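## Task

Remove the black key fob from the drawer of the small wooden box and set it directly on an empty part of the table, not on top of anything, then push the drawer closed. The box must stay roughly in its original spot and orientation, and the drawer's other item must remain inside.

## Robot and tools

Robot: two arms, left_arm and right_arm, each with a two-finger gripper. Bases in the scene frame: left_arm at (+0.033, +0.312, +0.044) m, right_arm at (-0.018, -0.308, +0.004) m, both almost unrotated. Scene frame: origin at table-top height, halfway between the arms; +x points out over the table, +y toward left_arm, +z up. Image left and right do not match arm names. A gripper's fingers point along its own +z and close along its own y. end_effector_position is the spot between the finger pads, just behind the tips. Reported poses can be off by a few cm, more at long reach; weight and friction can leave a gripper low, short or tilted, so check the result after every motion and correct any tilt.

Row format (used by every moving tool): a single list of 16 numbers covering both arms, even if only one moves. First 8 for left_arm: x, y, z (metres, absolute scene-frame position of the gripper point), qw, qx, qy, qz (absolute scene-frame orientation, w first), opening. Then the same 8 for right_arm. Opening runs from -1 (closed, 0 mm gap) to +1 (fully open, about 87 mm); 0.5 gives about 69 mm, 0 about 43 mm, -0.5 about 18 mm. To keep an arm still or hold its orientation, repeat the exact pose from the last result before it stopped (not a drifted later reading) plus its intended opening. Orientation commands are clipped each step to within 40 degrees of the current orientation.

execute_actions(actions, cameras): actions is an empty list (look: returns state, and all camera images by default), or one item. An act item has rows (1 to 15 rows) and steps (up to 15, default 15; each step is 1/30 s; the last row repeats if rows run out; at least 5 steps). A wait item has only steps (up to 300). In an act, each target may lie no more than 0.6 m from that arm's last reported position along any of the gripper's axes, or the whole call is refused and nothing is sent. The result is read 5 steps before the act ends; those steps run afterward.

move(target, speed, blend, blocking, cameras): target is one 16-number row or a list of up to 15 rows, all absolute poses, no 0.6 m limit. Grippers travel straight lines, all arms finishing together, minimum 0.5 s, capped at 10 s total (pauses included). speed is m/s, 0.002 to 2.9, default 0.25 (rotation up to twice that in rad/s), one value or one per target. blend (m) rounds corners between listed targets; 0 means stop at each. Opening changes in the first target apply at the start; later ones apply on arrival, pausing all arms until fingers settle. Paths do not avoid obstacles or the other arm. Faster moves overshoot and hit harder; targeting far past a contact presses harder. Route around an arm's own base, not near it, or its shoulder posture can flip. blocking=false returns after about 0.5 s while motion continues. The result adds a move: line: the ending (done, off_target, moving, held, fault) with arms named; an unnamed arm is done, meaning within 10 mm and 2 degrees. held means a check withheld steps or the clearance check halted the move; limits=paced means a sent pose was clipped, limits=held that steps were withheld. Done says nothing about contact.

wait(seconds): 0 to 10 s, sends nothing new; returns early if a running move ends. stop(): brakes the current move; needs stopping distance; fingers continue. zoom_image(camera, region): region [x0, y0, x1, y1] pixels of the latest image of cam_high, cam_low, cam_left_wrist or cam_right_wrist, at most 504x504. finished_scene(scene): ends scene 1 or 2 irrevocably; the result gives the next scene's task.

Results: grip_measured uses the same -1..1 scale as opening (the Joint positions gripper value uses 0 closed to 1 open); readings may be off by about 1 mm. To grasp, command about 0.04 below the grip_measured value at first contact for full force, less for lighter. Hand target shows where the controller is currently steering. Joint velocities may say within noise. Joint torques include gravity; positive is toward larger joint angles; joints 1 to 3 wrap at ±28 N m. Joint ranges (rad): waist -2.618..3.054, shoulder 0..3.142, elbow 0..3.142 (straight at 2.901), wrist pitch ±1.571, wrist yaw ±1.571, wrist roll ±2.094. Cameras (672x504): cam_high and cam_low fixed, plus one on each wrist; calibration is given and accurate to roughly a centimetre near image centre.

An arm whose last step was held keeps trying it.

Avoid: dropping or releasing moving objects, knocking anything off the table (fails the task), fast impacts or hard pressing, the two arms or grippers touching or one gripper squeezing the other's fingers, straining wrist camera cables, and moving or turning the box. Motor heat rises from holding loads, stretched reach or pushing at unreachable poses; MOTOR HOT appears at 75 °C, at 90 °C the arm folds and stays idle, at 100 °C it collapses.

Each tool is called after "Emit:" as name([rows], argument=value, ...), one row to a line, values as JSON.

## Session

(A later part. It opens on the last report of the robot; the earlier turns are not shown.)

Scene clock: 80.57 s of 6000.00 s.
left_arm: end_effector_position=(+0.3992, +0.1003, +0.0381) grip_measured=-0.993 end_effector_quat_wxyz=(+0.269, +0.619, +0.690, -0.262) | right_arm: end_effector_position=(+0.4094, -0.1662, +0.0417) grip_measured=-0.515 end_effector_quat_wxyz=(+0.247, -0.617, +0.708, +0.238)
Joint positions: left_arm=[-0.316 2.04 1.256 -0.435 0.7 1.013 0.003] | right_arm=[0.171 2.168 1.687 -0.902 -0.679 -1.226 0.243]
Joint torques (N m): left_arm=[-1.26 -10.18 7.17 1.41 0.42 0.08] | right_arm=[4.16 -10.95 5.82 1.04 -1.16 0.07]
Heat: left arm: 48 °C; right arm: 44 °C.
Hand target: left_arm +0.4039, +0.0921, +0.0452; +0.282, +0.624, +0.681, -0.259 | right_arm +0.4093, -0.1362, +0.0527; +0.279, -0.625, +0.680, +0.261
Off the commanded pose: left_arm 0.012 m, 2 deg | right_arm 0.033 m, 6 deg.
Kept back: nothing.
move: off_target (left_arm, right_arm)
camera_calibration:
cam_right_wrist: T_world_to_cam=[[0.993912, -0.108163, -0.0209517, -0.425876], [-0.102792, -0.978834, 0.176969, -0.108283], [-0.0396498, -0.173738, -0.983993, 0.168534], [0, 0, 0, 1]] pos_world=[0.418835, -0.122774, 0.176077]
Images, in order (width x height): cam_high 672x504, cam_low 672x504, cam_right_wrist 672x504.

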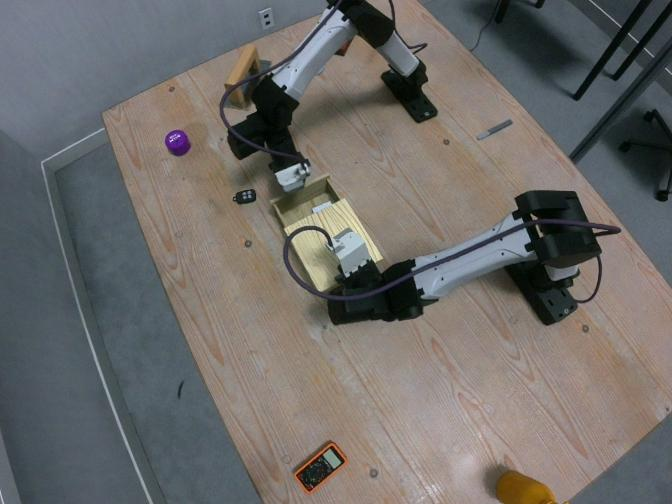

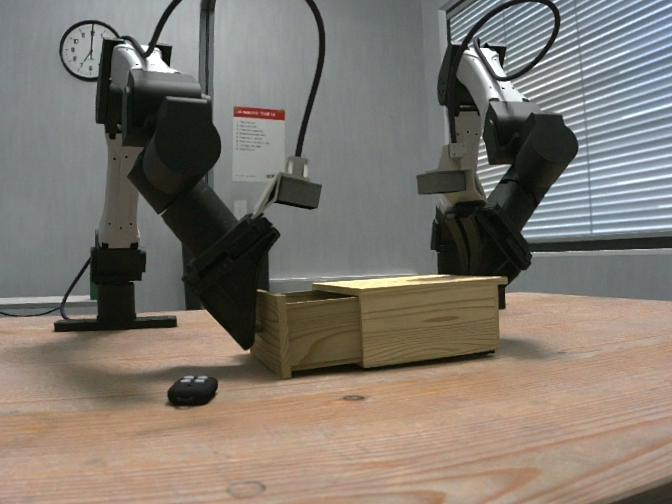

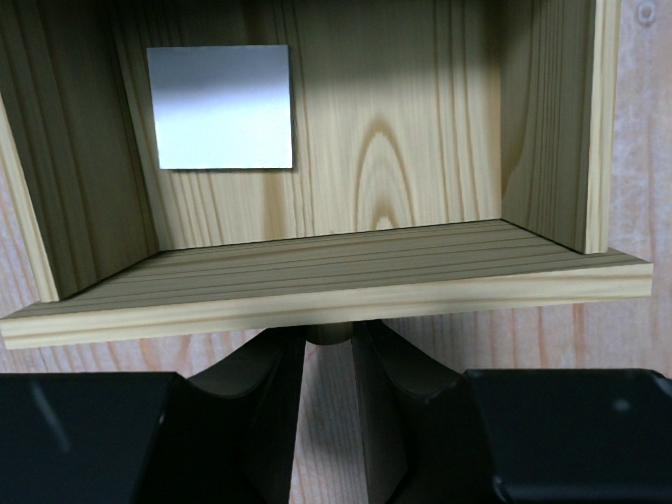

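Emit:
move([
  [0.404,0.090,0.045,0.282,0.624,0.681,-0.259,-1,0.410,-0.088,0.052,0.282,-0.624,0.681,0.259,-0.75],
], cameras=["cam_high","cam_low","cam_right_wrist"], speed=[0.04])

Scene clock: 82.30 s of 6000.00 s.
left_arm: end_effector_position=(+0.3995, +0.1010, +0.0370) grip_measured=-0.993 end_effector_quat_wxyz=(+0.267, +0.619, +0.693, -0.256) | right_arm: end_effector_position=(+0.4099, -0.1182, +0.0447) grip_measured=-0.515 end_effector_quat_wxyz=(+0.256, -0.616, +0.706, +0.240)
Joint positions: left_arm=[-0.319 2.04 1.256 -0.434 0.685 1.008 0.003] | right_arm=[0.276 2.168 1.687 -0.802 -0.666 -1.089 0.243]
Joint torques (N m): left_arm=[-1.39 -10.06 7.32 1.43 0.54 0.06] | right_arm=[4.29 -9.96 7.42 1.16 -0.97 0.09]
Heat: left arm: 48 °C; right arm: 44 °C.
Hand target: left_arm +0.4037, +0.0901, +0.0452; +0.282, +0.624, +0.681, -0.259 | right_arm +0.4084, -0.0891, +0.0526; +0.280, -0.625, +0.681, +0.260
Off the commanded pose: left_arm 0.014 m, 2 deg | right_arm 0.031 m, 5 deg.
Kept back: nothing.
move: off_target (left_arm, right_arm)
camera_calibration:
cam_right_wrist: T_world_to_cam=[[0.993811, -0.110536, -0.0110535, -0.42168], [-0.107325, -0.981063, 0.161236, -0.0594164], [-0.0286666, -0.159052, -0.986854, 0.177237], [0, 0, 0, 1]] pos_world=[0.417774, -0.0767124, 0.179826]
Images, in order (width x height): cam_high 672x504, cam_low 672x504, cam_right_wrist 672x504.

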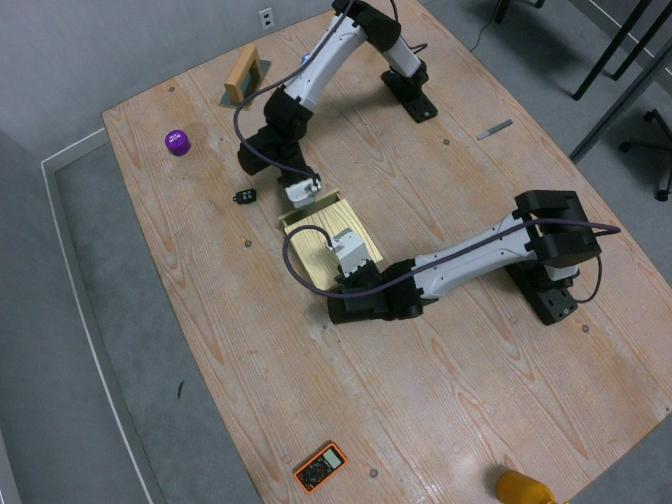

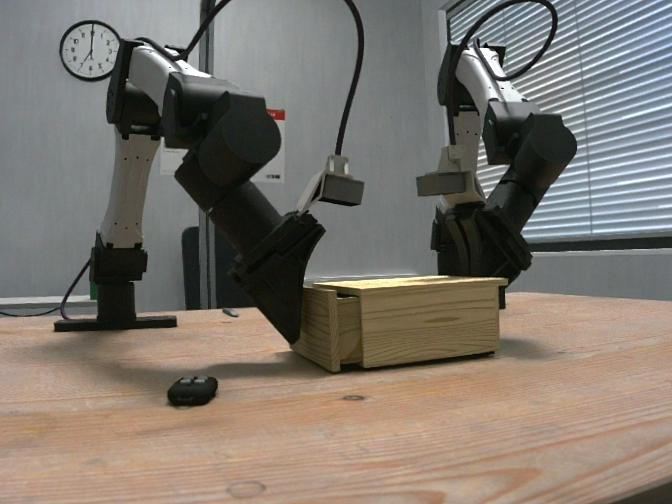

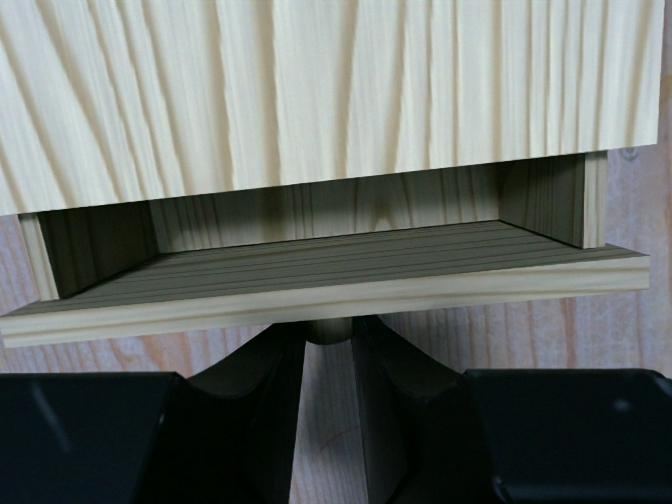

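Emit:
move([
  [0.404,0.090,0.045,0.282,0.624,0.681,-0.259,-1,0.408,-0.061,0.052,0.282,-0.624,0.681,0.259,-0.75],
], cameras=["cam_high","cam_low","cam_right_wrist"], speed=[0.04])

Scene clock: 83.53 s of 6000.00 s.
left_arm: end_effector_position=(+0.4003, +0.1024, +0.0362) grip_measured=-0.993 end_effector_quat_wxyz=(+0.265, +0.619, +0.695, -0.252) | right_arm: end_effector_position=(+0.4100, -0.0937, +0.0462) grip_measured=-0.514 end_effector_quat_wxyz=(+0.261, -0.614, +0.706, +0.235)
Joint positions: left_arm=[-0.319 2.04 1.256 -0.434 0.675 1.008 0.003] | right_arm=[0.332 2.168 1.687 -0.744 -0.643 -1.014 0.243]
Joint torques (N m): left_arm=[-1.42 -10.06 7.31 1.42 0.62 0.07] | right_arm=[4.71 -9.14 8.76 1.15 -0.94 0.09]
Motor temperatures (°C): left_arm=[26 49 43 35 25 27 23] | right_arm=[25 44 36 30 29 29 29]
Heat: left arm: 49 °C; right arm: 44 °C.
Hand target: left_arm +0.4036, +0.0902, +0.0452; +0.282, +0.624, +0.681, -0.259 | right_arm +0.4061, -0.0623, +0.0526; +0.280, -0.625, +0.681, +0.260
Off the commanded pose: left_arm 0.016 m, 3 deg | right_arm 0.033 m, 5 deg.
Kept back: nothing.
move: off_target (left_arm, right_arm)
camera_calibration:
cam_right_wrist: T_world_to_cam=[[0.992974, -0.11832, 0.00184942, -0.420018], [-0.117092, -0.98017, 0.159864, -0.0316021], [-0.0171023, -0.158957, -0.987137, 0.177863], [0, 0, 0, 1]] pos_world=[0.416409, -0.0523993, 0.181404]
Images, in order (width x height): cam_high 672x504, cam_low 672x504, cam_right_wrist 672x504.

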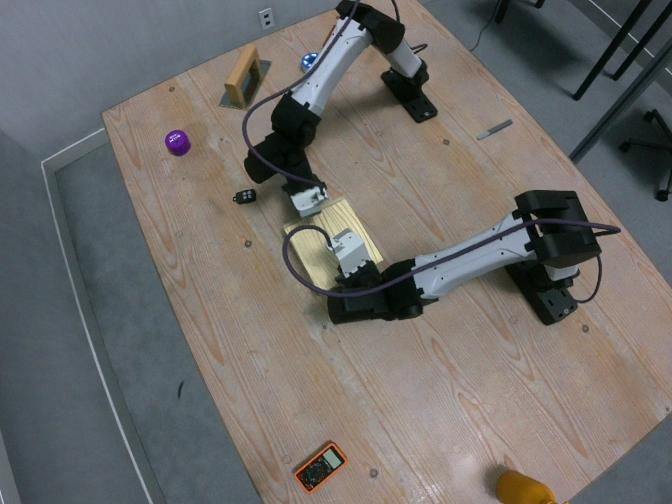

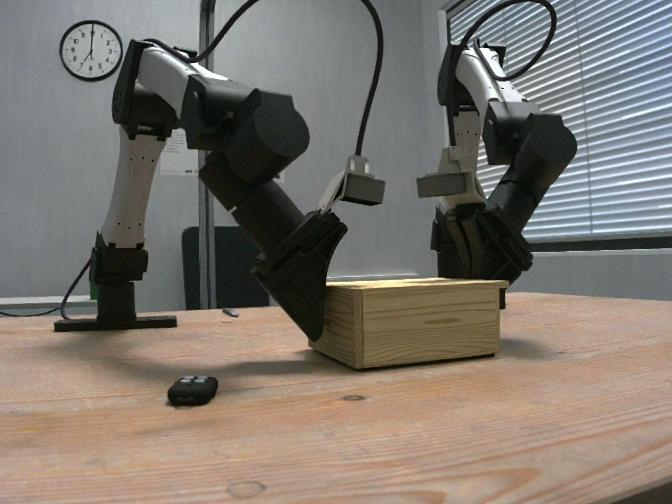

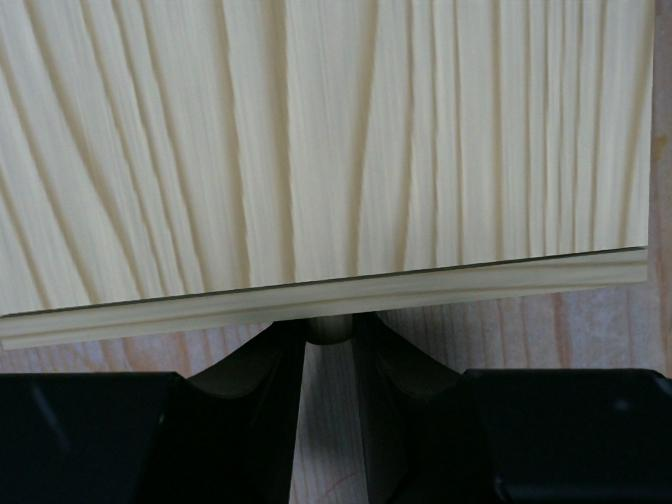

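Emit:
move([
  [0.404,0.090,0.045,0.282,0.624,0.681,-0.259,-1,0.408,-0.052,0.052,0.282,-0.624,0.681,0.259,-0.75],
], cameras=["cam_low","cam_right_wrist"], speed=[0.04])

Emit:
zoom_image(camera="cam_low", region=[300, 260, 440, 390])

Scene clock: 84.50 s of 6000.00 s.
left_arm: end_effector_position=(+0.4003, +0.1024, +0.0362) grip_measured=-0.993 end_effector_quat_wxyz=(+0.265, +0.619, +0.695, -0.252) | right_arm: end_effector_position=(+0.4100, -0.0927, +0.0459) grip_measured=-0.514 end_effector_quat_wxyz=(+0.258, -0.612, +0.712, +0.229)
Joint positions: left_arm=[-0.319 2.04 1.256 -0.434 0.675 1.008 0.003] | right_arm=[0.339 2.168 1.69 -0.743 -0.624 -0.996 0.243]
Joint torques (N m): left_arm=[-1.39 -10.06 7.31 1.41 0.64 0.07] | right_arm=[5.67 -8.76 9.36 1.28 -1.03 0.11]
Heat: left arm: 49 °C; right arm: 44 °C.
Hand target: left_arm +0.4036, +0.0902, +0.0452; +0.282, +0.624, +0.681, -0.259 | right_arm +0.4052, -0.0540, +0.0530; +0.280, -0.625, +0.681, +0.260
Off the commanded pose: left_arm 0.016 m, 3 deg | right_arm 0.041 m, 6 deg.
Kept back: nothing.
move: off_target (left_arm, right_arm)
camera_calibration:
cam_right_wrist: T_world_to_cam=[[0.991452, -0.130467, 0.00121707, -0.420502], [-0.128698, -0.97639, 0.173493, -0.0260657], [-0.0214468, -0.172166, -0.984834, 0.178204], [0, 0, 0, 1]] pos_world=[0.417375, -0.0496313, 0.180536]
Images, in order (width x height): cam_low 672x504, cam_right_wrist 672x504.

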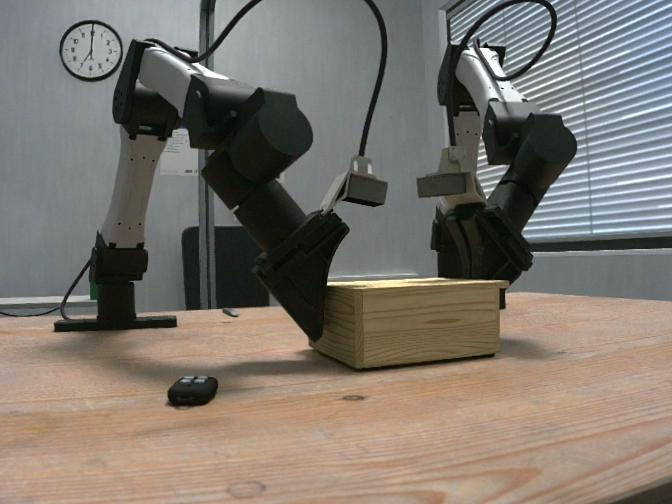

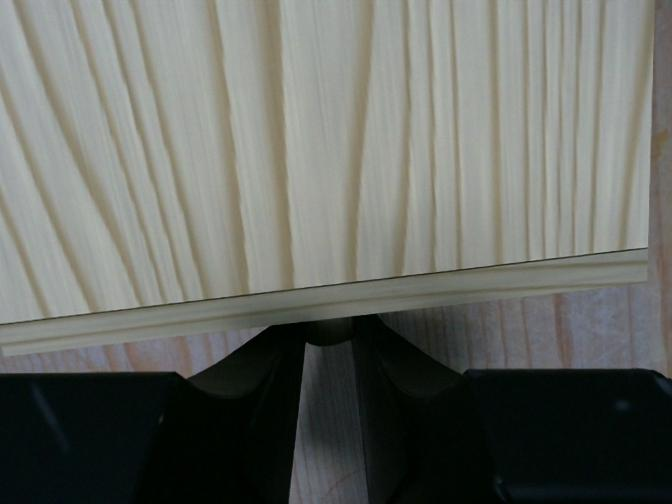

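Scaled by 3.600 from the camera's 672x504 image, which has a finer 960x720 frame.

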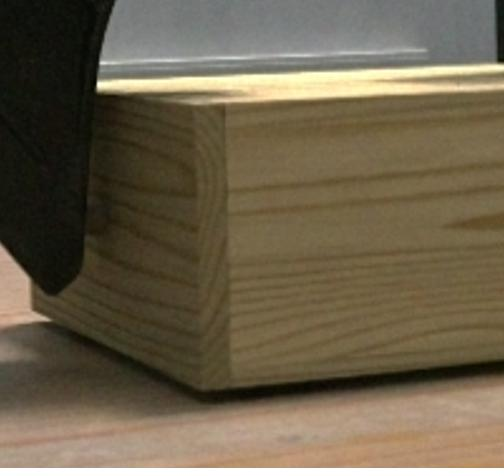

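Emit:
move([
  [0.402,0.100,0.040,0.282,0.624,0.681,-0.259,-1,0.410,-0.088,0.048,0.26,-0.612,0.71,0.23,-0.65],
  [0.402,0.100,0.040,0.282,0.624,0.681,-0.259,-1,0.410,-0.088,0.05,0.26,-0.612,0.71,0.23,0.1],
  [0.404,0.16,0.08,0.282,0.624,0.681,-0.259,-1,0.408,-0.17,0.09,0.282,-0.624,0.681,0.259,0.1],
  [0.404,0.2,0.12,0.282,0.624,0.681,-0.259,-1,0.40,-0.24,0.12,0.282,-0.624,0.681,0.259,0.1],
], cameras=["cam_high","cam_low","cam_right_wrist"], speed=[0.06,0.1,0.1,0.2], blend=[0,0,0.02,0])

Scene clock: 88.97 s of 6000.00 s.
left_arm: end_effector_position=(+0.3991, +0.2031, +0.1059) grip_measured=-0.993 end_effector_quat_wxyz=(+0.265, +0.619, +0.691, -0.261) | right_arm: end_effector_position=(+0.3953, -0.2442, +0.1014) grip_measured=+0.100 end_effector_quat_wxyz=(+0.262, -0.615, +0.694, +0.267)
Joint positions: left_arm=[-0.046 1.929 1.409 -0.945 0.756 1.369 0.003] | right_arm=[-0.039 2.14 1.864 -1.313 -0.767 -1.527 0.55]
Joint torques (N m): left_arm=[0.12 -10.33 8.31 0.61 0.64 0.24] | right_arm=[0.53 -11.22 10.13 -0.03 -0.66 -0.3]
Heat: left arm: 51 °C; right arm: 44 °C.
Hand target: left_arm +0.4038, +0.2000, +0.1199; +0.282, +0.624, +0.681, -0.259 | right_arm +0.3995, -0.2400, +0.1199; +0.282, -0.624, +0.681, +0.259
Off the commanded pose: left_arm 0.015 m, 2 deg | right_arm 0.020 m, 3 deg.
Kept back: nothing.
move: off_target (left_arm, right_arm)
camera_calibration:
cam_right_wrist: T_world_to_cam=[[0.99575, -0.0849511, -0.0355596, -0.412467], [-0.0805351, -0.990531, 0.11119, -0.201662], [-0.0446686, -0.107853, -0.993163, 0.23219], [0, 0, 0, 1]] pos_world=[0.404845, -0.209749, 0.238358]
Images, in order (width x height): cam_high 672x504, cam_low 672x504, cam_right_wrist 672x504.

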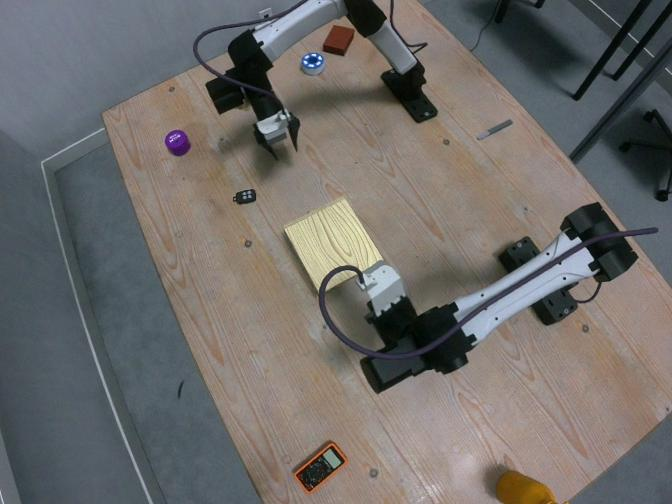

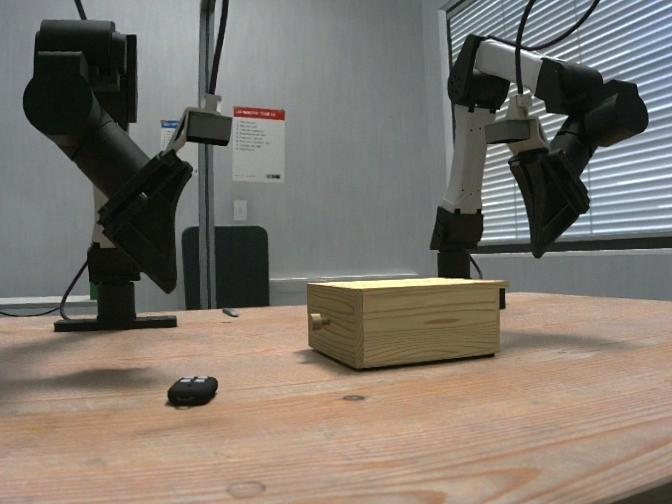

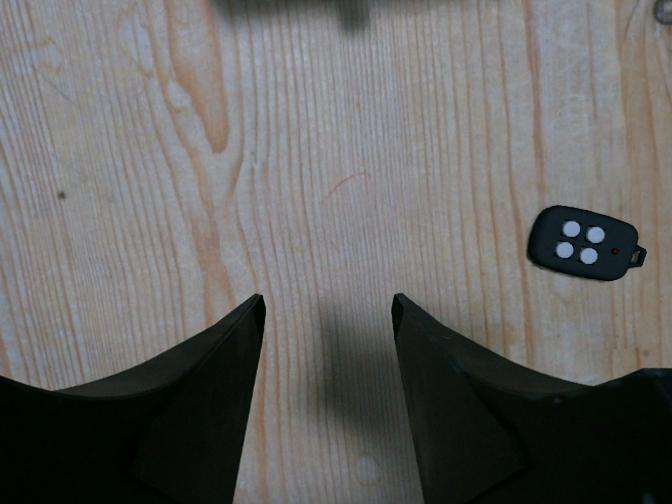

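Emit:
finished_scene(scene=1)

The scene is finished: the task was done.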